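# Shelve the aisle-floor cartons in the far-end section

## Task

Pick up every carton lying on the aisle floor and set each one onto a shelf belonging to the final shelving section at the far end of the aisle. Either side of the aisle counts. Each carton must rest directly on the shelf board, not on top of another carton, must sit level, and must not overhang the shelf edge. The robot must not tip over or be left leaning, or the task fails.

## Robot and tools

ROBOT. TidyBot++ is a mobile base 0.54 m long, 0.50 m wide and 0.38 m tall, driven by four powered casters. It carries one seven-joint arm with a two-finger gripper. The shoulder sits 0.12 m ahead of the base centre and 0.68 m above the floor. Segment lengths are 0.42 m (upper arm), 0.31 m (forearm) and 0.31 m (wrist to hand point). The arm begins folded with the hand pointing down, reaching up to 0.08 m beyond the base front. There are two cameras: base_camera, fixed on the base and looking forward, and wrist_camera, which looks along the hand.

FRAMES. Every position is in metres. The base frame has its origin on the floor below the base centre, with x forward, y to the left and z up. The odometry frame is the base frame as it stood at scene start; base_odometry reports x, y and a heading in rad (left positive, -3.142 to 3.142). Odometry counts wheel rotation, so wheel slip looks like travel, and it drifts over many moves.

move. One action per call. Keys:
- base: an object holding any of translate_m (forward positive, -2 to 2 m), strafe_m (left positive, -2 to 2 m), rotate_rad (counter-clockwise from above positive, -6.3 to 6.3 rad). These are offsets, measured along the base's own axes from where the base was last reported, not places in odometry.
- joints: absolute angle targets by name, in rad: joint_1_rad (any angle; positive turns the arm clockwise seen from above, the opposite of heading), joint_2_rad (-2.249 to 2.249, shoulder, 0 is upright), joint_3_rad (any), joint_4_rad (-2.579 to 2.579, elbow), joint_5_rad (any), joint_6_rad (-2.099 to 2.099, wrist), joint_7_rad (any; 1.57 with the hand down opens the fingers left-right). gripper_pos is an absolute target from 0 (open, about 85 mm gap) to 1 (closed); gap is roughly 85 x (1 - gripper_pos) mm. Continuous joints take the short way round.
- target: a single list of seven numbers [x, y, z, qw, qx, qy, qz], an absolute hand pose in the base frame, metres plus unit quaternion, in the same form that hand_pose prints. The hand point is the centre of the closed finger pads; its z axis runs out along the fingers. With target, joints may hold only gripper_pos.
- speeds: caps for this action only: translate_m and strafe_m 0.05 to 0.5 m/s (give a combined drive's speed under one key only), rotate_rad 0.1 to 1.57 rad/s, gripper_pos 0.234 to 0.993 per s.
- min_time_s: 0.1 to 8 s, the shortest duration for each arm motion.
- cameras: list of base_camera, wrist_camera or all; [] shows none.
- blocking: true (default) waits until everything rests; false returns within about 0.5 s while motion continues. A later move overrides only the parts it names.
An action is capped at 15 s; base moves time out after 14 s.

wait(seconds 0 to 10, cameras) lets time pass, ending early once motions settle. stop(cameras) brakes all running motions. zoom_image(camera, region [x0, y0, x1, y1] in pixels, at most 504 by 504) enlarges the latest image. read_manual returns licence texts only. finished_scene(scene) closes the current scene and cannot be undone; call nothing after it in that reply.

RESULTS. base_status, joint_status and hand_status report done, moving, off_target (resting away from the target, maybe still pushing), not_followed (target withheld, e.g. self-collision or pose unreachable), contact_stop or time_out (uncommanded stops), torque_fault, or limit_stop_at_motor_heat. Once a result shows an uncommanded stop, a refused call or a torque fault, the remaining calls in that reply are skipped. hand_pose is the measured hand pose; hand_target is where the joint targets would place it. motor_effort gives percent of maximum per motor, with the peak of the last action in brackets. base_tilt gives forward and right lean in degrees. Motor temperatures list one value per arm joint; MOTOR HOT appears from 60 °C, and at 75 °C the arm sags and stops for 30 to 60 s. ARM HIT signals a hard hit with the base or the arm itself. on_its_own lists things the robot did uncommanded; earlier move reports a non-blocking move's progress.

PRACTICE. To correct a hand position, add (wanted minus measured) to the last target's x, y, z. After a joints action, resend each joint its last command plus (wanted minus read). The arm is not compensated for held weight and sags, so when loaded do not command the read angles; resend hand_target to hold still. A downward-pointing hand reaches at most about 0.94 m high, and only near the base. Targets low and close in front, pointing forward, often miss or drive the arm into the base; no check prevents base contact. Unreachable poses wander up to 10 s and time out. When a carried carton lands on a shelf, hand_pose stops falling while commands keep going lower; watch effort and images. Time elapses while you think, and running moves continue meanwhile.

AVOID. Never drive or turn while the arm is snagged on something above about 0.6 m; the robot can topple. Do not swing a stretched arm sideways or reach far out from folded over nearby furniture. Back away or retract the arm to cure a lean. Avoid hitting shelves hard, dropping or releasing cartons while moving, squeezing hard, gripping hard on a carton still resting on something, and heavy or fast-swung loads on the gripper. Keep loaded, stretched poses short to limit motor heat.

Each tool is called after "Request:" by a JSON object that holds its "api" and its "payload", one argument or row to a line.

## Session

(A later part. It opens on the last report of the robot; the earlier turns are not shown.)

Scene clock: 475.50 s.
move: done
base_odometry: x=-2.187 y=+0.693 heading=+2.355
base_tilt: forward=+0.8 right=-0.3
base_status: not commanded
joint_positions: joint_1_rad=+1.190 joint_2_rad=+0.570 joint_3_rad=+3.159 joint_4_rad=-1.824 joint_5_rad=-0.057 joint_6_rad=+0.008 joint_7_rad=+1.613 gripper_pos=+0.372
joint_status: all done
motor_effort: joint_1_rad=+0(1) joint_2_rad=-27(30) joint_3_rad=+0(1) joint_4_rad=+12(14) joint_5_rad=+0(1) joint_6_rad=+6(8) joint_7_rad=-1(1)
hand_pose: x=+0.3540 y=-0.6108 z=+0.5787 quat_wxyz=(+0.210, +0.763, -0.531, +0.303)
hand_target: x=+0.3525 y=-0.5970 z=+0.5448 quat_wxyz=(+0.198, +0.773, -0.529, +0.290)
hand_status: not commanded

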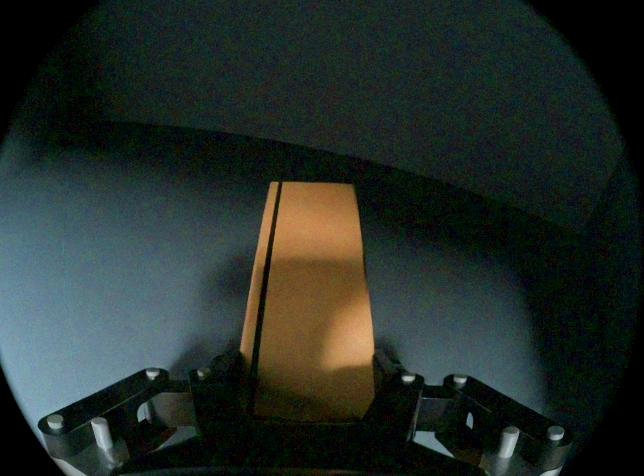

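Request:
{"api": "move", "payload": {
  "joints": {"gripper_pos": 0.18},
  "speeds": {"gripper_pos": 0.234},
  "cameras": ["wrist_camera"]
}}

Request:
{"api": "move", "payload": {
  "joints": {"joint_2_rad": 0.323, "joint_4_rad": -1.947, "joint_6_rad": -0.13},
  "min_time_s": 2.5,
  "cameras": ["wrist_camera"]
}}

Request:
{"api": "move", "payload": {
  "joints": {"joint_2_rad": 0.0, "joint_4_rad": -2.25, "joint_6_rad": -0.1},
  "min_time_s": 2,
  "cameras": ["all"]
}}

Scene clock: 482.63 s.
move: done
base_odometry: x=-2.187 y=+0.693 heading=+2.355
base_tilt: forward=+0.8 right=-0.3
base_status: not commanded
joint_positions: joint_1_rad=+1.190 joint_2_rad=+0.592 joint_3_rad=+3.158 joint_4_rad=-1.834 joint_5_rad=-0.057 joint_6_rad=+0.013 joint_7_rad=+1.613 gripper_pos=+0.180
joint_status: all done
motor_effort: joint_1_rad=-1(1) joint_2_rad=-30(31) joint_3_rad=-1(1) joint_4_rad=+12(14) joint_5_rad=+0(1) joint_6_rad=+7(8) joint_7_rad=+0(2)
hand_pose: x=+0.3516 y=-0.6051 z=+0.5610 quat_wxyz=(+0.203, +0.767, -0.534, +0.292)
hand_target: x=+0.3525 y=-0.5970 z=+0.5448 quat_wxyz=(+0.198, +0.773, -0.529, +0.290)
hand_status: not commanded

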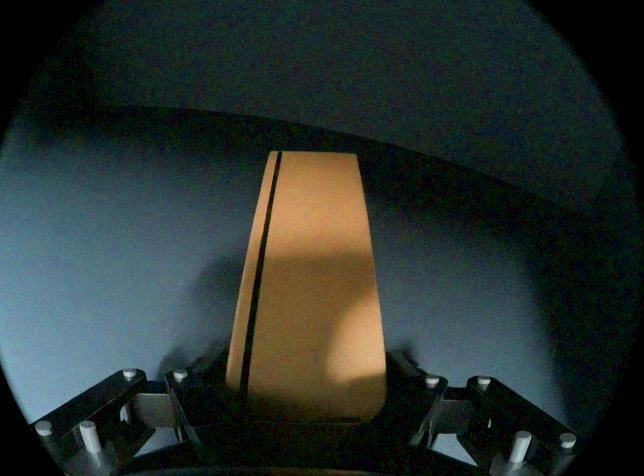

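Scene clock: 485.47 s.
move: done
base_odometry: x=-2.187 y=+0.693 heading=+2.355
base_tilt: forward=+0.8 right=-0.3
base_status: not commanded
joint_positions: joint_1_rad=+1.190 joint_2_rad=+0.344 joint_3_rad=+3.158 joint_4_rad=-1.915 joint_5_rad=-0.057 joint_6_rad=-0.082 joint_7_rad=+1.613 gripper_pos=+0.180
joint_status: all done
motor_effort: joint_1_rad=-1(2) joint_2_rad=-25(30) joint_3_rad=-1(1) joint_4_rad=+14(15) joint_5_rad=+0(1) joint_6_rad=+8(8) joint_7_rad=-1(1)
hand_pose: x=+0.3388 y=-0.5674 z=+0.6615 quat_wxyz=(+0.219, +0.756, -0.526, +0.322)
hand_target: x=+0.3320 y=-0.5442 z=+0.6489 quat_wxyz=(+0.205, +0.769, -0.526, +0.299)
hand_status: not commanded

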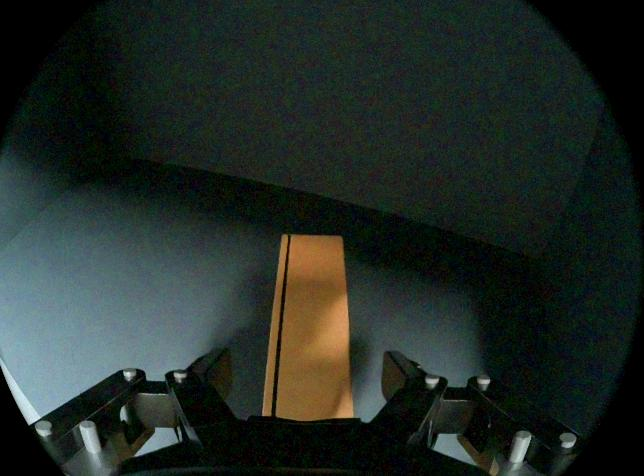

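Scene clock: 487.80 s.
move: done
base_odometry: x=-2.187 y=+0.693 heading=+2.355
base_tilt: forward=+0.8 right=-0.3
base_status: not commanded
joint_positions: joint_1_rad=+1.190 joint_2_rad=+0.016 joint_3_rad=+3.158 joint_4_rad=-2.220 joint_5_rad=-0.057 joint_6_rad=-0.082 joint_7_rad=+1.613 gripper_pos=+0.180
joint_status: all done
motor_effort: joint_1_rad=+0(1) joint_2_rad=-15(25) joint_3_rad=+0(1) joint_4_rad=+15(16) joint_5_rad=+0(1) joint_6_rad=+7(9) joint_7_rad=-1(2)
hand_pose: x=+0.2935 y=-0.4498 z=+0.6969 quat_wxyz=(+0.223, +0.751, -0.525, +0.332)
hand_target: x=+0.2891 y=-0.4339 z=+0.6864 quat_wxyz=(+0.218, +0.762, -0.521, +0.318)
hand_status: not commanded
pictures: base_camera, wrist_camera

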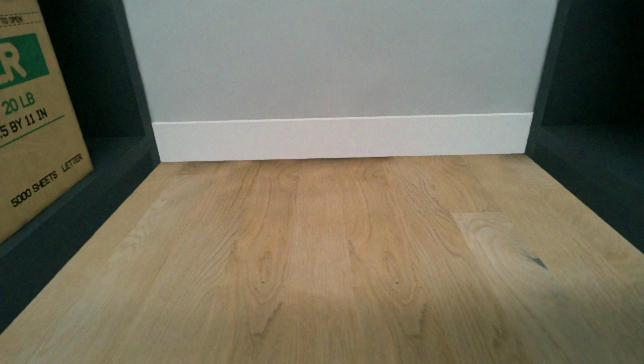

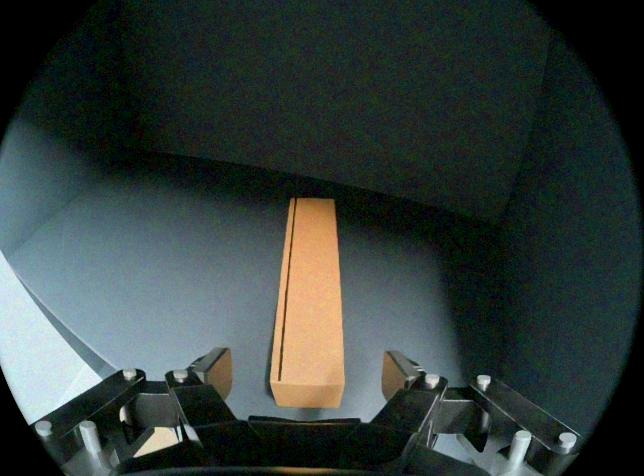

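Request:
{"api": "move", "payload": {
  "joints": {"joint_1_rad": 0.0, "joint_2_rad": -0.1, "joint_4_rad": -2.35, "gripper_pos": 0.0},
  "base": {"strafe_m": 0.08},
  "cameras": []
}}

Request:
{"api": "move", "payload": {
  "base": {"translate_m": -1.30},
  "cameras": ["all"]
}}

Scene clock: 501.63 s.
move: done
base_odometry: x=-2.244 y=+0.637 heading=+2.355
base_tilt: forward=+0.8 right=-0.3
base_status: done
joint_positions: joint_1_rad=+0.012 joint_2_rad=-0.081 joint_3_rad=+3.151 joint_4_rad=-2.317 joint_5_rad=-0.057 joint_6_rad=-0.082 joint_7_rad=+1.613 gripper_pos=+0.000
joint_status: all done
motor_effort: joint_1_rad=-1(3) joint_2_rad=-11(18) joint_3_rad=+0(2) joint_4_rad=+14(17) joint_5_rad=+0(1) joint_6_rad=+8(8) joint_7_rad=-1(1)
hand_pose: x=+0.5608 y=-0.0065 z=+0.6955 quat_wxyz=(-0.001, +0.916, -0.016, +0.400)
hand_target: x=+0.5431 y=+0.0013 z=+0.6843 quat_wxyz=(+0.000, +0.923, +0.000, +0.386)
hand_status: not commanded

Scene clock: 504.93 s.
move: done
base_odometry: x=-1.325 y=-0.284 heading=+2.355
base_tilt: forward=+0.8 right=-0.3
base_status: done
joint_positions: joint_1_rad=+0.011 joint_2_rad=-0.096 joint_3_rad=+3.151 joint_4_rad=-2.325 joint_5_rad=-0.057 joint_6_rad=-0.082 joint_7_rad=+1.613 gripper_pos=+0.000
joint_status: not commanded
motor_effort: joint_1_rad=-1(2) joint_2_rad=-11(14) joint_3_rad=-1(1) joint_4_rad=+15(16) joint_5_rad=+0(1) joint_6_rad=+7(9) joint_7_rad=-1(2)
hand_pose: x=+0.5575 y=-0.0062 z=+0.6988 quat_wxyz=(-0.001, +0.915, -0.015, +0.404)
hand_target: x=+0.5431 y=+0.0013 z=+0.6843 quat_wxyz=(+0.000, +0.923, +0.000, +0.386)
hand_status: not commanded
pictures: base_camera, wrist_camera

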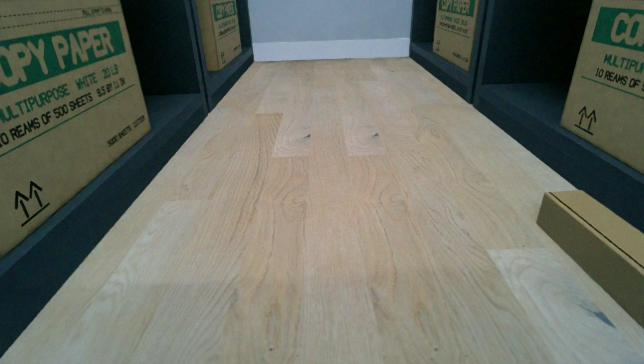

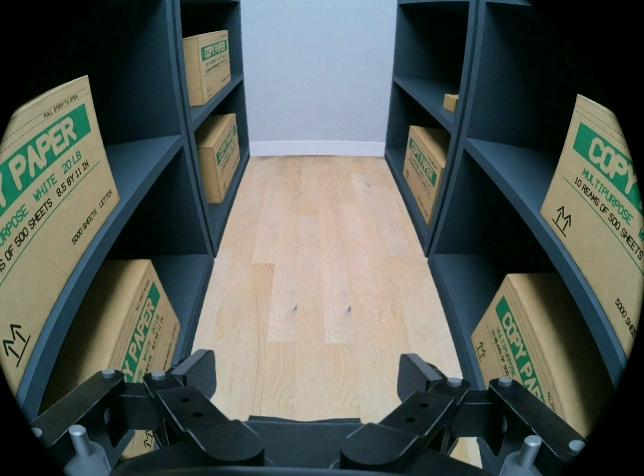

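Request:
{"api": "move", "payload": {
  "base": {"strafe_m": -0.13},
  "target": [0.57, -0.22, 0.2, 0, 0.9397, 0, 0.342],
  "min_time_s": 4,
  "cameras": ["all"]
}}

Scene clock: 513.70 s.
move: done
base_odometry: x=-1.233 y=-0.192 heading=+2.355
base_tilt: forward=+0.8 right=-0.3
base_status: done
joint_positions: joint_1_rad=+0.759 joint_2_rad=+1.417 joint_3_rad=+3.109 joint_4_rad=-2.001 joint_5_rad=+0.491 joint_6_rad=+0.830 joint_7_rad=+1.815 gripper_pos=+0.000
joint_status: not commanded
motor_effort: joint_1_rad=-1(3) joint_2_rad=-30(31) joint_3_rad=-3(4) joint_4_rad=-2(15) joint_5_rad=+1(1) joint_6_rad=+6(8) joint_7_rad=-1(2)
hand_pose: x=+0.5455 y=-0.2285 z=+0.1905 quat_wxyz=(+0.003, +0.952, -0.039, +0.304)
hand_target: x=+0.5700 y=-0.2200 z=+0.2000 quat_wxyz=(+0.000, +0.940, +0.000, +0.342)
hand_status: done (0.028 m and 6.4 deg from the pose sent, 0.543 m and 7.8 deg at the start)
pictures: base_camera, wrist_camera

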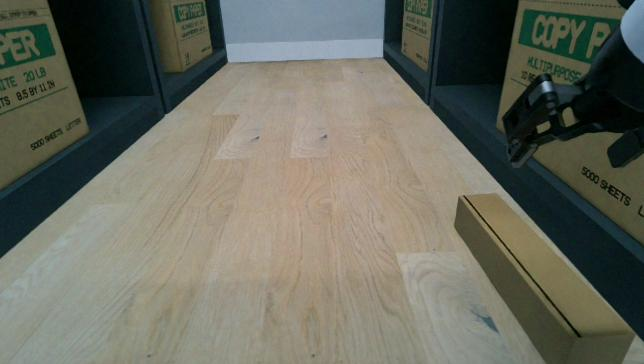

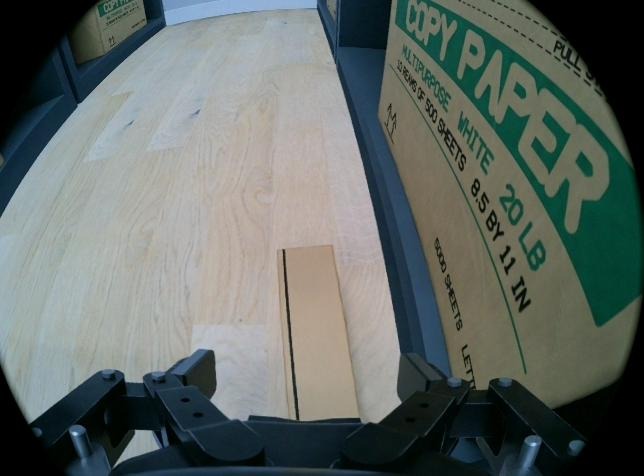

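Request:
{"api": "move", "payload": {
  "target": [0.595, -0.23, 0.09, -0.022, 0.9287, 0.0558, 0.3658],
  "min_time_s": 2,
  "cameras": ["all"]
}}

Scene clock: 523.90 s.
move: off_target
base_odometry: x=-1.234 y=-0.193 heading=+2.355
base_tilt: forward=+0.8 right=-0.4
base_status: not commanded
joint_positions: joint_1_rad=+0.793 joint_2_rad=+1.513 joint_3_rad=+3.071 joint_4_rad=-1.635 joint_5_rad=+0.736 joint_6_rad=+0.829 joint_7_rad=+1.815 gripper_pos=+0.000
joint_status: not commanded
motor_effort: joint_1_rad=+6(6) joint_2_rad=-7(30) joint_3_rad=-4(4) joint_4_rad=+5(5) joint_5_rad=-1(2) joint_6_rad=+7(9) joint_7_rad=+0(1)
hand_pose: x=+0.6676 y=-0.2821 z=+0.1935 quat_wxyz=(+0.037, +0.903, +0.075, +0.422)
hand_target: x=+0.5950 y=-0.2300 z=+0.0900 quat_wxyz=(-0.022, +0.929, +0.056, +0.366)
hand_status: off_target (0.137 m and 10.0 deg from the pose sent, 0.112 m and 13.6 deg at the start)
pictures: base_camera, wrist_camera

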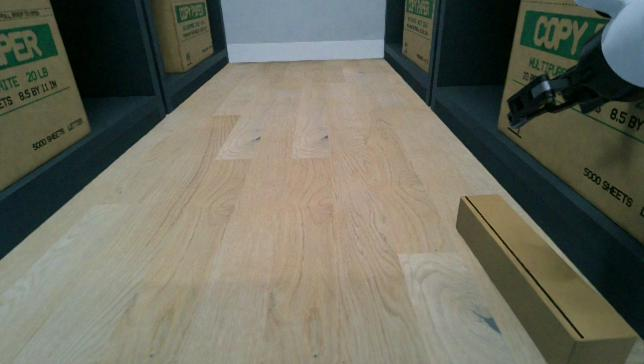

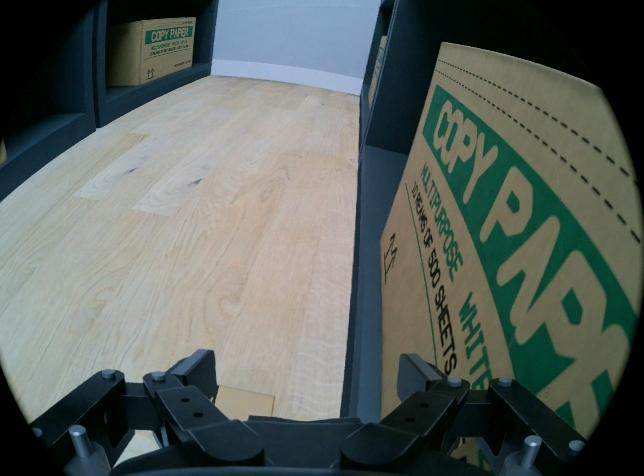

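Request:
{"api": "move", "payload": {
  "joints": {"joint_1_rad": 0.5, "joint_2_rad": 1.25, "joint_4_rad": -2.1},
  "min_time_s": 1.5,
  "cameras": ["all"]
}}

Scene clock: 530.50 s.
move: done
base_odometry: x=-1.233 y=-0.192 heading=+2.354
base_tilt: forward=+0.8 right=-0.3
base_status: not commanded
joint_positions: joint_1_rad=+0.499 joint_2_rad=+1.244 joint_3_rad=+3.056 joint_4_rad=-2.089 joint_5_rad=+0.750 joint_6_rad=+0.817 joint_7_rad=+1.815 gripper_pos=+0.000
joint_status: all done
motor_effort: joint_1_rad=+0(51) joint_2_rad=-29(52) joint_3_rad=-5(11) joint_4_rad=+0(6) joint_5_rad=+1(4) joint_6_rad=+7(9) joint_7_rad=-1(1)
hand_pose: x=+0.6157 y=-0.0410 z=+0.2829 quat_wxyz=(-0.094, +0.907, +0.208, +0.355)
hand_target: x=+0.5989 y=-0.0329 z=+0.2752 quat_wxyz=(-0.104, +0.908, +0.225, +0.337)
hand_status: not commanded
pictures: base_camera, wrist_camera

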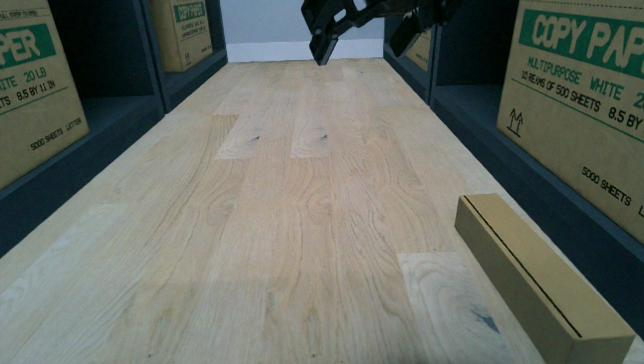

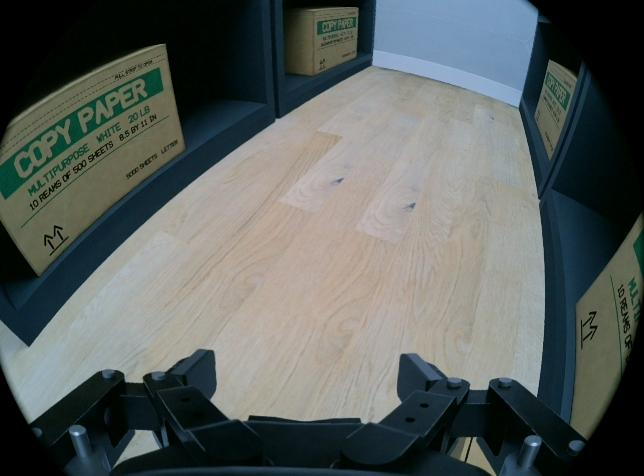

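Request:
{"api": "move", "payload": {
  "base": {"translate_m": -0.15},
  "cameras": []
}}

Request:
{"api": "move", "payload": {
  "target": [0.72, -0.22, 0.20, -0.0120, 0.9366, 0.0328, 0.3420],
  "min_time_s": 3,
  "cameras": ["all"]
}}

Scene clock: 538.20 s.
move: done
base_odometry: x=-1.127 y=-0.298 heading=+2.354
base_tilt: forward=+0.8 right=-0.3
base_status: done
joint_positions: joint_1_rad=+0.502 joint_2_rad=+1.244 joint_3_rad=+3.056 joint_4_rad=-2.095 joint_5_rad=+0.750 joint_6_rad=+0.817 joint_7_rad=+1.815 gripper_pos=+0.000
joint_status: not commanded
motor_effort: joint_1_rad=+0(2) joint_2_rad=-28(30) joint_3_rad=-5(5) joint_4_rad=-1(2) joint_5_rad=+1(1) joint_6_rad=+7(8) joint_7_rad=+0(1)
hand_pose: x=+0.6123 y=-0.0407 z=+0.2825 quat_wxyz=(-0.096, +0.908, +0.206, +0.353)
hand_target: x=+0.5989 y=-0.0329 z=+0.2752 quat_wxyz=(-0.104, +0.908, +0.225, +0.337)
hand_status: not commanded

Scene clock: 541.50 s.
move: done
base_odometry: x=-1.127 y=-0.298 heading=+2.354
base_tilt: forward=+0.8 right=-0.3
base_status: not commanded
joint_positions: joint_1_rad=+0.658 joint_2_rad=+1.406 joint_3_rad=+2.961 joint_4_rad=-1.591 joint_5_rad=+0.675 joint_6_rad=+0.511 joint_7_rad=+1.740 gripper_pos=+0.000
joint_status: not commanded
motor_effort: joint_1_rad=+1(1) joint_2_rad=-36(36) joint_3_rad=-6(7) joint_4_rad=+5(5) joint_5_rad=+0(1) joint_6_rad=+7(8) joint_7_rad=+0(1)
hand_pose: x=+0.7259 y=-0.2155 z=+0.2167 quat_wxyz=(+0.001, +0.928, +0.089, +0.361)
hand_target: x=+0.7200 y=-0.2200 z=+0.2000 quat_wxyz=(-0.012, +0.939, +0.033, +0.343)
hand_status: done (0.018 m and 7.0 deg from the pose sent, 0.225 m and 22.4 deg at the start)
pictures: base_camera, wrist_camera

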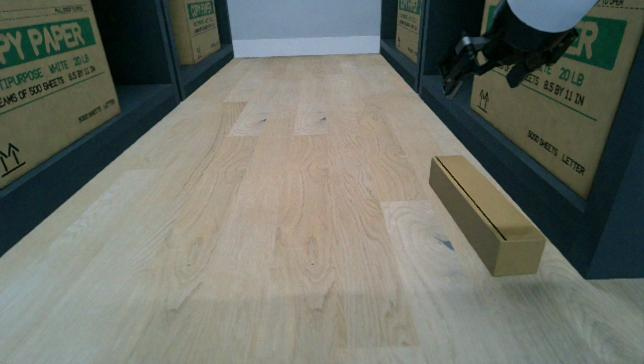

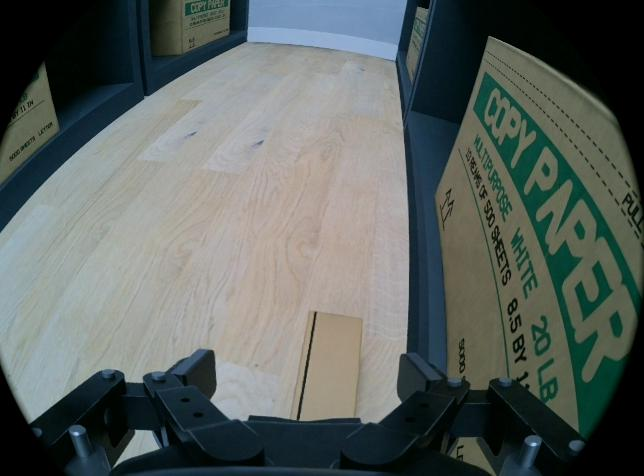

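Request:
{"api": "move", "payload": {
  "base": {"strafe_m": -0.235},
  "target": [0.70, 0.0, 0.20, -0.0120, 0.9366, 0.0328, 0.3420],
  "min_time_s": 2,
  "cameras": ["all"]
}}

Scene clock: 553.47 s.
move: done
base_odometry: x=-0.961 y=-0.132 heading=+2.354
base_tilt: forward=+0.8 right=-0.3
base_status: done
joint_positions: joint_1_rad=+0.046 joint_2_rad=+1.408 joint_3_rad=+3.119 joint_4_rad=-1.820 joint_5_rad=+0.154 joint_6_rad=+0.757 joint_7_rad=+1.641 gripper_pos=+0.000
joint_status: not commanded
motor_effort: joint_1_rad=+0(13) joint_2_rad=-33(37) joint_3_rad=-2(9) joint_4_rad=+3(12) joint_5_rad=+0(2) joint_6_rad=+6(8) joint_7_rad=-1(2)
hand_pose: x=+0.6995 y=+0.0204 z=+0.1943 quat_wxyz=(-0.023, +0.940, +0.079, +0.331)
hand_target: x=+0.7000 y=+0.0000 z=+0.2001 quat_wxyz=(-0.012, +0.939, +0.033, +0.343)
hand_status: done (0.021 m and 5.6 deg from the pose sent, 0.218 m and 7.0 deg at the start)
pictures: base_camera, wrist_camera

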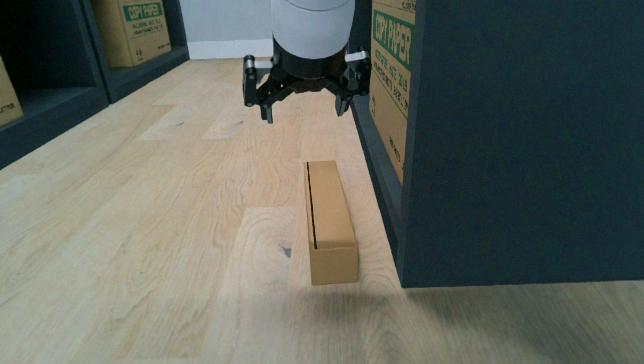

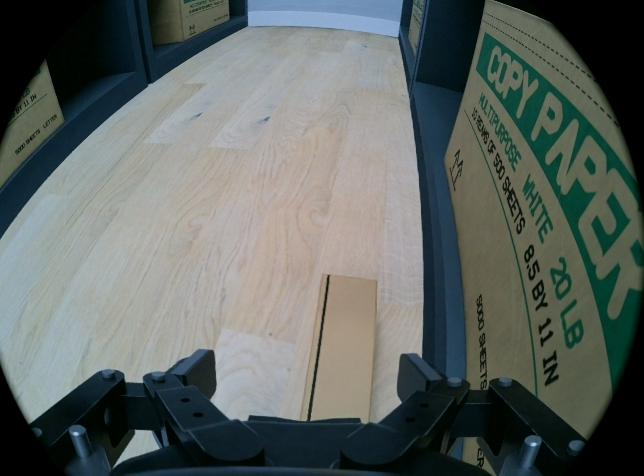

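Request:
{"api": "move", "payload": {
  "target": [0.725, -0.026, 0.10, 0.0099, 0.9332, -0.0257, 0.3583],
  "min_time_s": 2,
  "cameras": ["all"]
}}

Scene clock: 562.37 s.
move: done
base_odometry: x=-0.961 y=-0.132 heading=+2.354
base_tilt: forward=+0.8 right=-0.3
base_status: not commanded
joint_positions: joint_1_rad=+0.034 joint_2_rad=+1.638 joint_3_rad=+3.148 joint_4_rad=-1.573 joint_5_rad=+0.049 joint_6_rad=+0.758 joint_7_rad=+1.578 gripper_pos=+0.000
joint_status: not commanded
motor_effort: joint_1_rad=-1(1) joint_2_rad=-33(35) joint_3_rad=-1(2) joint_4_rad=+2(4) joint_5_rad=+0(1) joint_6_rad=+6(7) joint_7_rad=+0(1)
hand_pose: x=+0.7148 y=-0.0119 z=+0.0997 quat_wxyz=(+0.000, +0.941, +0.011, +0.338)
hand_target: x=+0.7250 y=-0.0260 z=+0.1000 quat_wxyz=(+0.010, +0.933, -0.026, +0.358)
hand_status: done (0.017 m and 5.0 deg from the pose sent, 0.108 m and 13.0 deg at the start)
pictures: base_camera, wrist_camera

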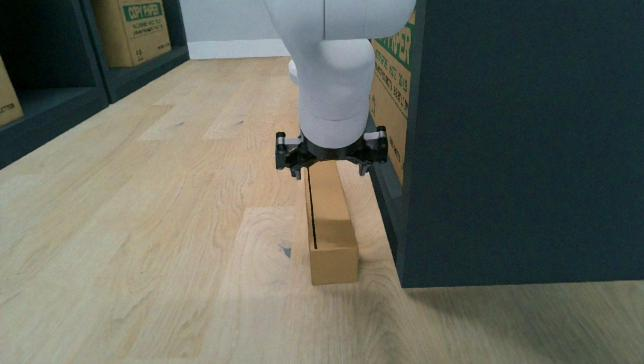

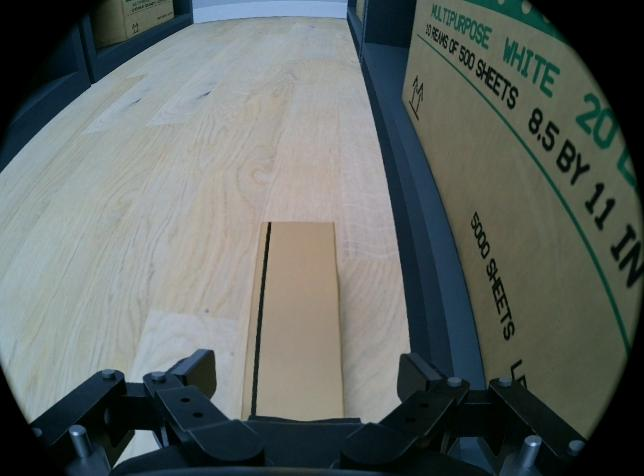

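Request:
{"api": "move", "payload": {
  "target": [0.735, -0.019, 0.04, 0.0099, 0.9332, -0.0257, 0.3583],
  "min_time_s": 2,
  "cameras": ["wrist_camera"]
}}

Scene clock: 570.47 s.
move: done
base_odometry: x=-0.961 y=-0.132 heading=+2.354
base_tilt: forward=+0.8 right=-0.3
base_status: not commanded
joint_positions: joint_1_rad=+0.013 joint_2_rad=+1.778 joint_3_rad=+3.152 joint_4_rad=-1.370 joint_5_rad=+0.028 joint_6_rad=+0.758 joint_7_rad=+1.573 gripper_pos=+0.000
joint_status: not commanded
motor_effort: joint_1_rad=-1(1) joint_2_rad=-35(35) joint_3_rad=-1(1) joint_4_rad=+4(4) joint_5_rad=+0(1) joint_6_rad=+7(8) joint_7_rad=-1(1)
hand_pose: x=+0.7411 y=-0.0061 z=+0.0534 quat_wxyz=(+0.002, +0.930, +0.010, +0.367)
hand_target: x=+0.7350 y=-0.0190 z=+0.0400 quat_wxyz=(+0.010, +0.933, -0.026, +0.358)
hand_status: done (0.020 m and 4.4 deg from the pose sent, 0.063 m and 5.0 deg at the start)

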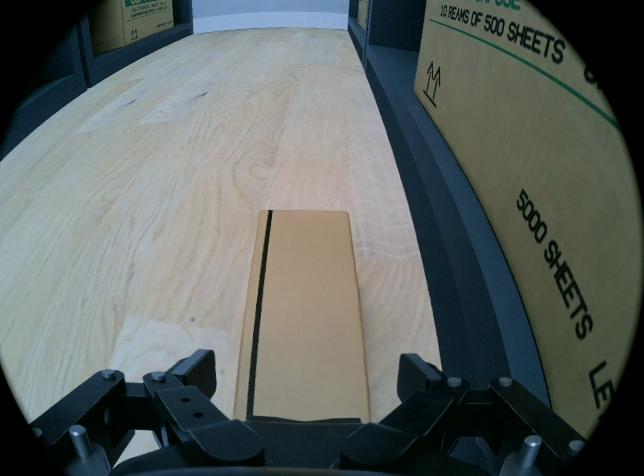

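Request:
{"api": "move", "payload": {
  "target": [0.722, -0.019, 0.029, 0.0099, 0.9332, -0.0257, 0.3583],
  "min_time_s": 1,
  "cameras": ["wrist_camera"]
}}

Request:
{"api": "move", "payload": {
  "joints": {"gripper_pos": 0.374},
  "speeds": {"gripper_pos": 0.234},
  "cameras": ["wrist_camera"]
}}

Scene clock: 574.67 s.
move: done
base_odometry: x=-0.961 y=-0.132 heading=+2.354
base_tilt: forward=+0.8 right=-0.3
base_status: not commanded
joint_positions: joint_1_rad=+0.013 joint_2_rad=+1.805 joint_3_rad=+3.153 joint_4_rad=-1.370 joint_5_rad=+0.028 joint_6_rad=+0.758 joint_7_rad=+1.570 gripper_pos=+0.000
joint_status: not commanded
motor_effort: joint_1_rad=+0(1) joint_2_rad=-33(34) joint_3_rad=-1(1) joint_4_rad=+3(4) joint_5_rad=+0(1) joint_6_rad=+8(8) joint_7_rad=+0(1)
hand_pose: x=+0.7236 y=-0.0061 z=+0.0366 quat_wxyz=(+0.002, +0.935, +0.010, +0.354)
hand_target: x=+0.7220 y=-0.0190 z=+0.0290 quat_wxyz=(+0.010, +0.933, -0.026, +0.358)
hand_status: done (0.015 m and 4.2 deg from the pose sent, 0.034 m and 4.4 deg at the start)

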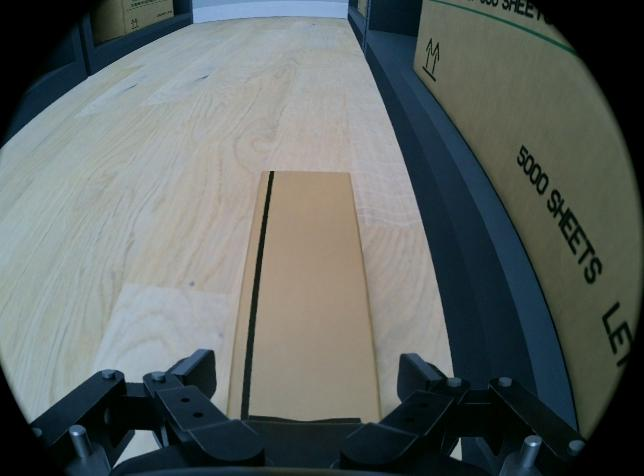

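Scene clock: 577.53 s.
move: done
base_odometry: x=-0.961 y=-0.132 heading=+2.354
base_tilt: forward=+0.8 right=-0.3
base_status: not commanded
joint_positions: joint_1_rad=+0.013 joint_2_rad=+1.805 joint_3_rad=+3.153 joint_4_rad=-1.370 joint_5_rad=+0.028 joint_6_rad=+0.759 joint_7_rad=+1.569 gripper_pos=+0.373
joint_status: all done
motor_effort: joint_1_rad=+0(1) joint_2_rad=-27(34) joint_3_rad=-1(1) joint_4_rad=+1(4) joint_5_rad=+0(1) joint_6_rad=+2(8) joint_7_rad=+0(1)
hand_pose: x=+0.7242 y=-0.0060 z=+0.0368 quat_wxyz=(+0.001, +0.935, +0.009, +0.355)
hand_target: x=+0.7220 y=-0.0190 z=+0.0290 quat_wxyz=(+0.010, +0.933, -0.026, +0.358)
hand_status: not commanded

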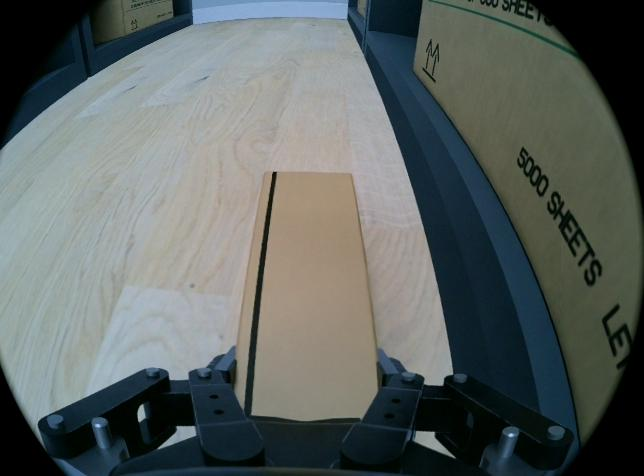

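Request:
{"api": "move", "payload": {
  "target": [0.69, -0.019, 0.14, 0.0099, 0.9332, -0.0257, 0.3583],
  "min_time_s": 1.5,
  "cameras": []
}}

Request:
{"api": "move", "payload": {
  "base": {"strafe_m": 0.285},
  "target": [0.48, 0.0, 0.66, 0, 0.9397, 0, 0.342],
  "min_time_s": 3,
  "cameras": ["all"]
}}

Scene clock: 586.13 s.
move: done
base_odometry: x=-0.961 y=-0.132 heading=+2.354
base_tilt: forward=+0.8 right=-0.3
base_status: not commanded
joint_positions: joint_1_rad=+0.012 joint_2_rad=+1.598 joint_3_rad=+3.154 joint_4_rad=-1.731 joint_5_rad=+0.028 joint_6_rad=+0.865 joint_7_rad=+1.563 gripper_pos=+0.373
joint_status: not commanded
motor_effort: joint_1_rad=-1(1) joint_2_rad=-32(34) joint_3_rad=-1(1) joint_4_rad=+1(3) joint_5_rad=+0(1) joint_6_rad=+7(7) joint_7_rad=-1(1)
hand_pose: x=+0.6764 y=-0.0055 z=+0.1189 quat_wxyz=(+0.000, +0.943, +0.005, +0.333)
hand_target: x=+0.6900 y=-0.0190 z=+0.1400 quat_wxyz=(+0.010, +0.933, -0.026, +0.358)
hand_status: done (0.028 m and 4.9 deg from the pose sent, 0.109 m and 4.1 deg at the start)

Scene clock: 589.43 s.
move: done
base_odometry: x=-1.163 y=-0.333 heading=+2.353
base_tilt: forward=+0.8 right=-0.3
base_status: done
joint_positions: joint_1_rad=-0.010 joint_2_rad=-0.191 joint_3_rad=+3.163 joint_4_rad=-2.417 joint_5_rad=+0.027 joint_6_rad=-0.153 joint_7_rad=+1.563 gripper_pos=+0.373
joint_status: not commanded
motor_effort: joint_1_rad=-1(5) joint_2_rad=-8(35) joint_3_rad=+0(3) joint_4_rad=+15(16) joint_5_rad=+0(1) joint_6_rad=+8(9) joint_7_rad=+0(2)
hand_pose: x=+0.5038 y=-0.0042 z=+0.6785 quat_wxyz=(+0.006, +0.928, +0.002, +0.372)
hand_target: x=+0.4800 y=+0.0000 z=+0.6600 quat_wxyz=(+0.000, +0.940, +0.000, +0.342)
hand_status: done (0.030 m and 3.8 deg from the pose sent, 0.576 m and 1.3 deg at the start)
pictures: base_camera, wrist_camera

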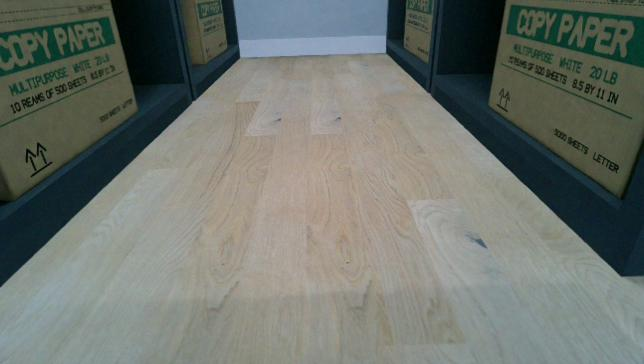

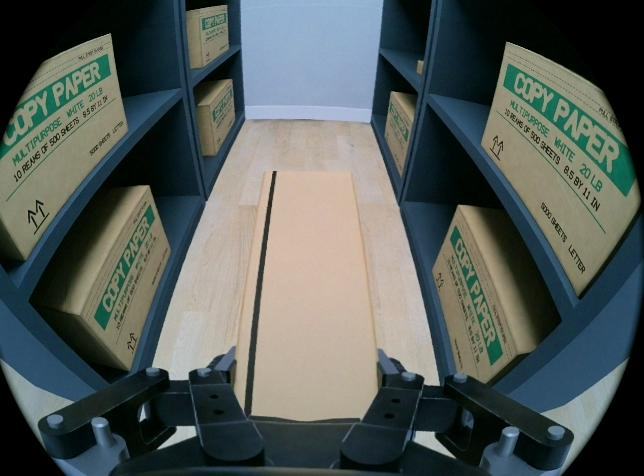

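Request:
{"api": "move", "payload": {
  "base": {"translate_m": 1.60},
  "cameras": ["all"]
}}

Request:
{"api": "move", "payload": {
  "joints": {"joint_1_rad": 1.2, "joint_2_rad": 0.061, "joint_3_rad": 3.1416, "joint_4_rad": -2.172, "joint_5_rad": 0.0, "joint_6_rad": -0.167, "joint_7_rad": 1.571},
  "min_time_s": 3,
  "cameras": ["all"]
}}

Scene clock: 598.00 s.
move: done
base_odometry: x=-2.290 y=+0.802 heading=+2.353
base_tilt: forward=+0.8 right=-0.3
base_status: done
joint_positions: joint_1_rad=-0.010 joint_2_rad=-0.199 joint_3_rad=+3.163 joint_4_rad=-2.422 joint_5_rad=+0.027 joint_6_rad=-0.161 joint_7_rad=+1.563 gripper_pos=+0.373
joint_status: not commanded
motor_effort: joint_1_rad=+0(2) joint_2_rad=-7(10) joint_3_rad=+0(1) joint_4_rad=+16(17) joint_5_rad=+0(1) joint_6_rad=+8(9) joint_7_rad=+0(1)
hand_pose: x=+0.5000 y=-0.0042 z=+0.6775 quat_wxyz=(+0.006, +0.929, +0.002, +0.370)
hand_target: x=+0.4800 y=+0.0000 z=+0.6600 quat_wxyz=(+0.000, +0.940, +0.000, +0.342)
hand_status: not commanded
pictures: base_camera, wrist_camera

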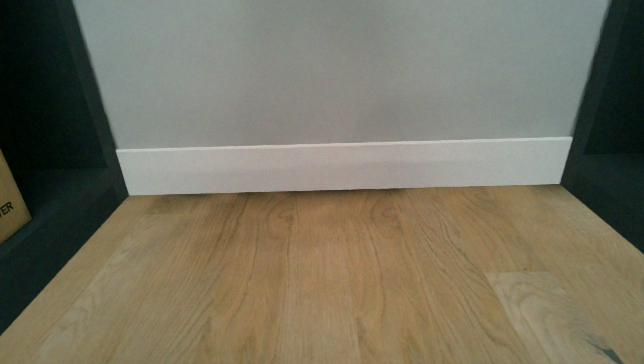

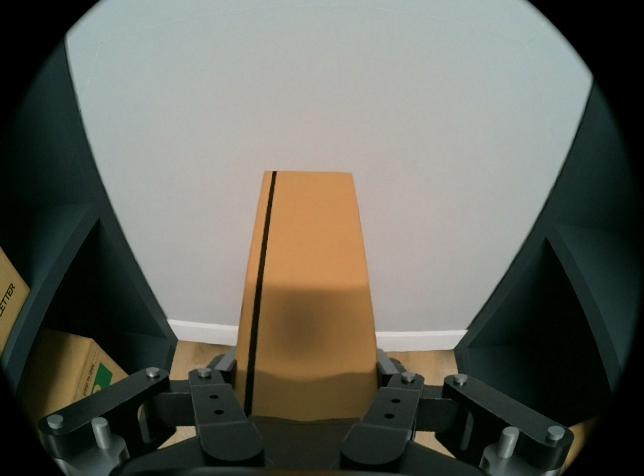

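Scene clock: 601.30 s.
move: done
base_odometry: x=-2.290 y=+0.802 heading=+2.353
base_tilt: forward=+0.8 right=-0.3
base_status: not commanded
joint_positions: joint_1_rad=+1.190 joint_2_rad=+0.046 joint_3_rad=+3.159 joint_4_rad=-2.209 joint_5_rad=+0.027 joint_6_rad=-0.161 joint_7_rad=+1.563 gripper_pos=+0.373
joint_status: all done
motor_effort: joint_1_rad=-1(2) joint_2_rad=-15(16) joint_3_rad=+0(2) joint_4_rad=+15(16) joint_5_rad=+0(1) joint_6_rad=+7(9) joint_7_rad=-1(2)
hand_pose: x=+0.2863 y=-0.4392 z=+0.6710 quat_wxyz=(+0.206, +0.774, -0.523, +0.289)
hand_target: x=+0.2956 y=-0.4505 z=+0.6790 quat_wxyz=(+0.205, +0.769, -0.526, +0.299)
hand_status: not commanded
pictures: base_camera, wrist_camera

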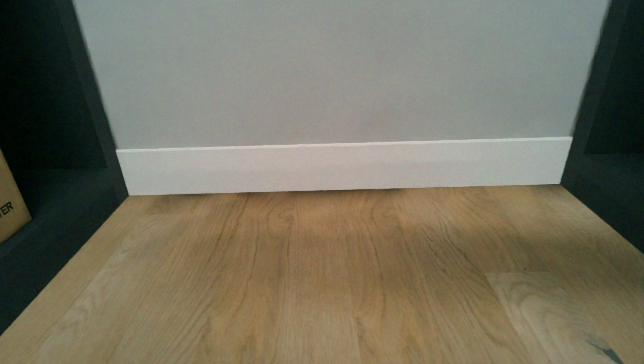

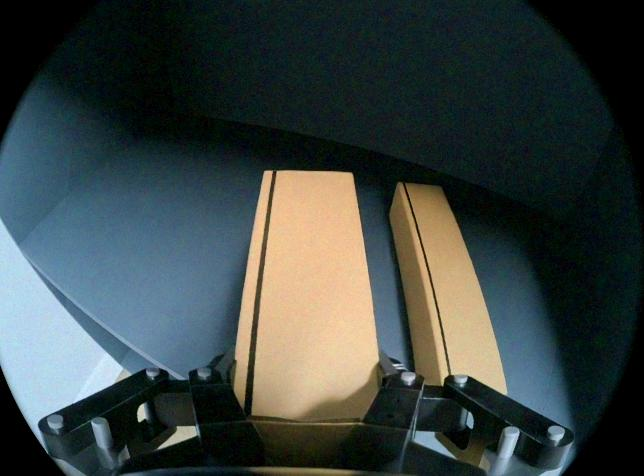

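Request:
{"api": "move", "payload": {
  "joints": {"joint_2_rad": 0.47, "joint_4_rad": -1.784, "joint_6_rad": -0.145},
  "min_time_s": 2.5,
  "cameras": ["wrist_camera"]
}}

Request:
{"api": "move", "payload": {
  "joints": {"joint_2_rad": 0.585, "joint_4_rad": -1.85, "joint_6_rad": 0.03},
  "min_time_s": 2,
  "cameras": ["wrist_camera"]
}}

Scene clock: 610.23 s.
move: done
base_odometry: x=-2.290 y=+0.802 heading=+2.353
base_tilt: forward=+0.8 right=-0.3
base_status: not commanded
joint_positions: joint_1_rad=+1.190 joint_2_rad=+0.456 joint_3_rad=+3.159 joint_4_rad=-1.818 joint_5_rad=+0.027 joint_6_rad=-0.161 joint_7_rad=+1.563 gripper_pos=+0.373
joint_status: all done
motor_effort: joint_1_rad=+0(1) joint_2_rad=-28(29) joint_3_rad=-1(1) joint_4_rad=+15(16) joint_5_rad=+0(1) joint_6_rad=+7(8) joint_7_rad=+0(1)
hand_pose: x=+0.3431 y=-0.5863 z=+0.6198 quat_wxyz=(+0.204, +0.778, -0.524, +0.280)
hand_target: x=+0.3539 y=-0.6005 z=+0.6292 quat_wxyz=(+0.205, +0.769, -0.526, +0.299)
hand_status: not commanded

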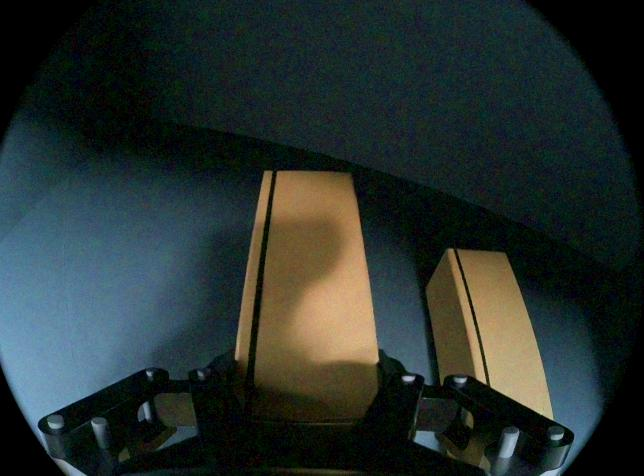

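Scene clock: 612.53 s.
move: done
base_odometry: x=-2.290 y=+0.802 heading=+2.353
base_tilt: forward=+0.8 right=-0.3
base_status: not commanded
joint_positions: joint_1_rad=+1.190 joint_2_rad=+0.567 joint_3_rad=+3.159 joint_4_rad=-1.821 joint_5_rad=+0.027 joint_6_rad=-0.022 joint_7_rad=+1.563 gripper_pos=+0.373
joint_status: all done
motor_effort: joint_1_rad=+0(1) joint_2_rad=-29(31) joint_3_rad=-1(1) joint_4_rad=+14(15) joint_5_rad=+0(1) joint_6_rad=+8(8) joint_7_rad=-1(2)
hand_pose: x=+0.3519 y=-0.6059 z=+0.5759 quat_wxyz=(+0.209, +0.776, -0.520, +0.290)
hand_target: x=+0.3542 y=-0.6012 z=+0.5629 quat_wxyz=(+0.203, +0.770, -0.527, +0.297)
hand_status: not commanded

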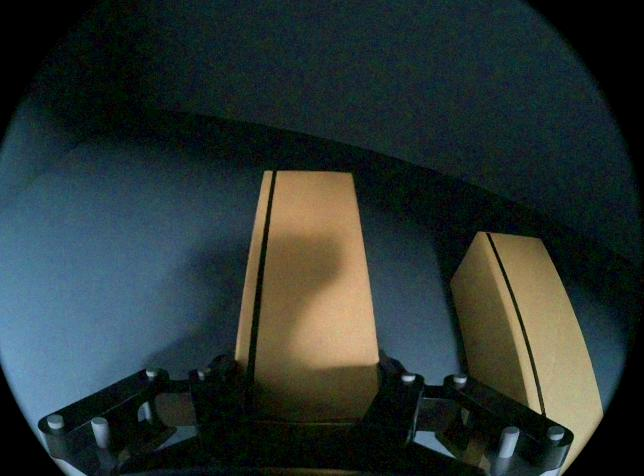

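Request:
{"api": "move", "payload": {
  "joints": {"joint_2_rad": 0.60, "joint_4_rad": -1.85, "joint_6_rad": 0.045},
  "min_time_s": 1,
  "cameras": []
}}

Request:
{"api": "move", "payload": {
  "joints": {"joint_2_rad": 0.615, "joint_4_rad": -1.85, "joint_6_rad": 0.06},
  "min_time_s": 1,
  "cameras": ["wrist_camera"]
}}

Scene clock: 617.33 s.
move: done
base_odometry: x=-2.290 y=+0.802 heading=+2.353
base_tilt: forward=+0.8 right=-0.3
base_status: not commanded
joint_positions: joint_1_rad=+1.190 joint_2_rad=+0.576 joint_3_rad=+3.159 joint_4_rad=-1.821 joint_5_rad=+0.027 joint_6_rad=-0.009 joint_7_rad=+1.563 gripper_pos=+0.373
joint_status: all done
motor_effort: joint_1_rad=+0(1) joint_2_rad=-29(31) joint_3_rad=-1(1) joint_4_rad=+14(14) joint_5_rad=+0(1) joint_6_rad=+7(9) joint_7_rad=-1(1)
hand_pose: x=+0.3527 y=-0.6076 z=+0.5726 quat_wxyz=(+0.210, +0.775, -0.520, +0.292)
hand_target: x=+0.3548 y=-0.6027 z=+0.5564 quat_wxyz=(+0.203, +0.770, -0.527, +0.297)
hand_status: not commanded

Scene clock: 618.63 s.
move: done
base_odometry: x=-2.290 y=+0.802 heading=+2.353
base_tilt: forward=+0.8 right=-0.3
base_status: not commanded
joint_positions: joint_1_rad=+1.190 joint_2_rad=+0.580 joint_3_rad=+3.159 joint_4_rad=-1.823 joint_5_rad=+0.027 joint_6_rad=+0.003 joint_7_rad=+1.563 gripper_pos=+0.373
joint_status: all done
motor_effort: joint_1_rad=-1(2) joint_2_rad=-28(30) joint_3_rad=-1(1) joint_4_rad=+13(15) joint_5_rad=+0(1) joint_6_rad=+8(9) joint_7_rad=-1(1)
hand_pose: x=+0.3534 y=-0.6093 z=+0.5719 quat_wxyz=(+0.212, +0.774, -0.519, +0.294)
hand_target: x=+0.3553 y=-0.6041 z=+0.5498 quat_wxyz=(+0.203, +0.770, -0.527, +0.297)
hand_status: not commanded

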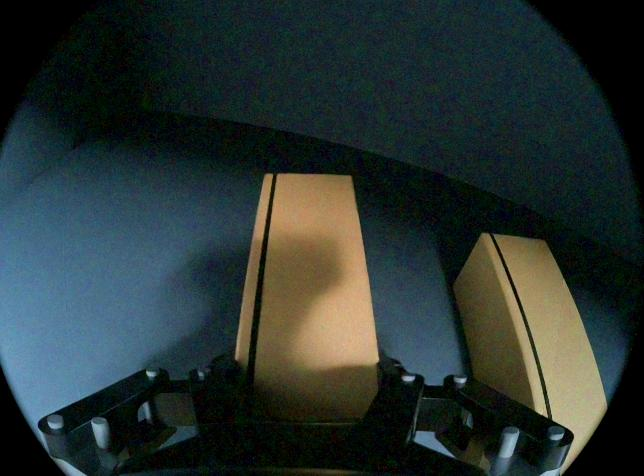

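Request:
{"api": "move", "payload": {
  "joints": {"gripper_pos": 0.18},
  "speeds": {"gripper_pos": 0.234},
  "cameras": []
}}

Request:
{"api": "move", "payload": {
  "joints": {"joint_2_rad": 0.323, "joint_4_rad": -1.947, "joint_6_rad": -0.13},
  "min_time_s": 2,
  "cameras": []
}}

Request:
{"api": "move", "payload": {
  "joints": {"joint_2_rad": 0.0, "joint_4_rad": -2.25, "joint_6_rad": -0.1},
  "min_time_s": 1.5,
  "cameras": ["wrist_camera"]
}}

Request:
{"api": "move", "payload": {
  "joints": {"joint_1_rad": 0.0, "joint_2_rad": -0.2},
  "cameras": ["wrist_camera"]
}}

Scene clock: 623.77 s.
move: done
base_odometry: x=-2.290 y=+0.802 heading=+2.353
base_tilt: forward=+0.8 right=-0.3
base_status: not commanded
joint_positions: joint_1_rad=+1.190 joint_2_rad=+0.594 joint_3_rad=+3.158 joint_4_rad=-1.823 joint_5_rad=+0.027 joint_6_rad=+0.012 joint_7_rad=+1.563 gripper_pos=+0.180
joint_status: all done
motor_effort: joint_1_rad=+0(1) joint_2_rad=-30(30) joint_3_rad=-1(1) joint_4_rad=+13(14) joint_5_rad=+0(1) joint_6_rad=+7(8) joint_7_rad=+0(1)
hand_pose: x=+0.3536 y=-0.6095 z=+0.5644 quat_wxyz=(+0.210, +0.775, -0.519, +0.292)
hand_target: x=+0.3553 y=-0.6041 z=+0.5498 quat_wxyz=(+0.203, +0.770, -0.527, +0.297)
hand_status: not commanded

Scene clock: 626.10 s.
move: done
base_odometry: x=-2.290 y=+0.802 heading=+2.353
base_tilt: forward=+0.8 right=-0.3
base_status: not commanded
joint_positions: joint_1_rad=+1.190 joint_2_rad=+0.342 joint_3_rad=+3.158 joint_4_rad=-1.915 joint_5_rad=+0.027 joint_6_rad=-0.082 joint_7_rad=+1.563 gripper_pos=+0.180
joint_status: all done
motor_effort: joint_1_rad=-1(2) joint_2_rad=-25(32) joint_3_rad=-1(1) joint_4_rad=+14(15) joint_5_rad=+0(1) joint_6_rad=+7(8) joint_7_rad=-1(1)
hand_pose: x=+0.3366 y=-0.5680 z=+0.6624 quat_wxyz=(+0.227, +0.764, -0.514, +0.317)
hand_target: x=+0.3320 y=-0.5442 z=+0.6489 quat_wxyz=(+0.205, +0.769, -0.526, +0.299)
hand_status: not commanded

Scene clock: 627.90 s.
move: done
base_odometry: x=-2.290 y=+0.802 heading=+2.353
base_tilt: forward=+0.8 right=-0.3
base_status: not commanded
joint_positions: joint_1_rad=+1.190 joint_2_rad=+0.014 joint_3_rad=+3.158 joint_4_rad=-2.221 joint_5_rad=+0.027 joint_6_rad=-0.082 joint_7_rad=+1.563 gripper_pos=+0.180
joint_status: all done
motor_effort: joint_1_rad=-1(1) joint_2_rad=-14(26) joint_3_rad=+0(1) joint_4_rad=+14(16) joint_5_rad=+0(1) joint_6_rad=+8(9) joint_7_rad=+0(2)
hand_pose: x=+0.2913 y=-0.4505 z=+0.6975 quat_wxyz=(+0.232, +0.759, -0.513, +0.327)
hand_target: x=+0.2891 y=-0.4339 z=+0.6863 quat_wxyz=(+0.218, +0.762, -0.521, +0.318)
hand_status: not commanded

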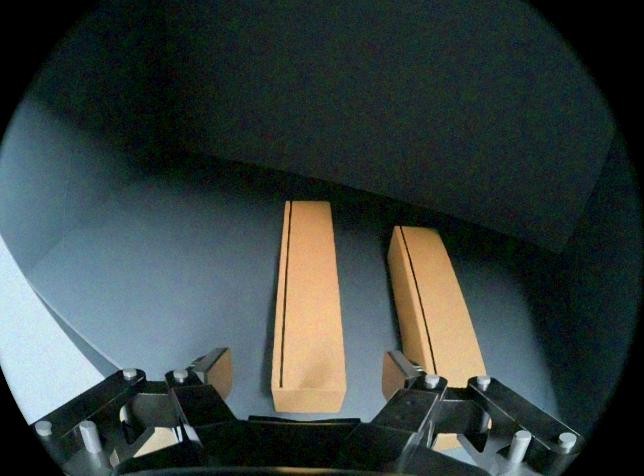

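Scene clock: 630.37 s.
move: done
base_odometry: x=-2.290 y=+0.802 heading=+2.353
base_tilt: forward=+0.8 right=-0.3
base_status: not commanded
joint_positions: joint_1_rad=+0.012 joint_2_rad=-0.182 joint_3_rad=+3.152 joint_4_rad=-2.221 joint_5_rad=+0.027 joint_6_rad=-0.082 joint_7_rad=+1.563 gripper_pos=+0.180
joint_status: all done
motor_effort: joint_1_rad=-1(2) joint_2_rad=-10(16) joint_3_rad=-1(1) joint_4_rad=+17(17) joint_5_rad=+0(1) joint_6_rad=+8(9) joint_7_rad=-1(2)
hand_pose: x=+0.5888 y=-0.0100 z=+0.7912 quat_wxyz=(+0.010, +0.873, -0.002, +0.488)
hand_target: x=+0.5749 y=+0.0013 z=+0.7788 quat_wxyz=(+0.000, +0.880, +0.000, +0.476)
hand_status: not commanded

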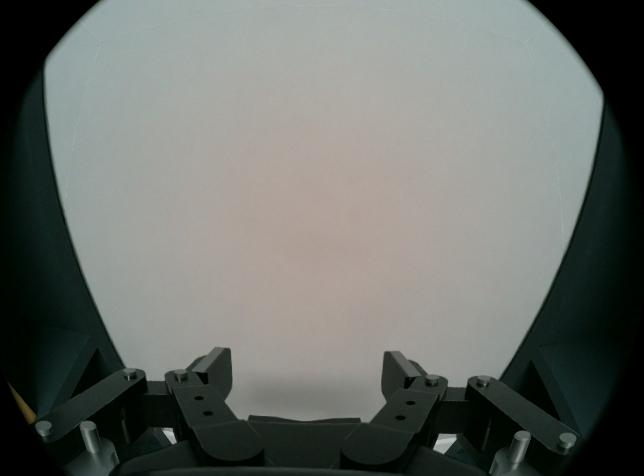

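Request:
{"api": "finished_scene", "payload": {
  "scene": 1
}}

The scene is finished: the task was done.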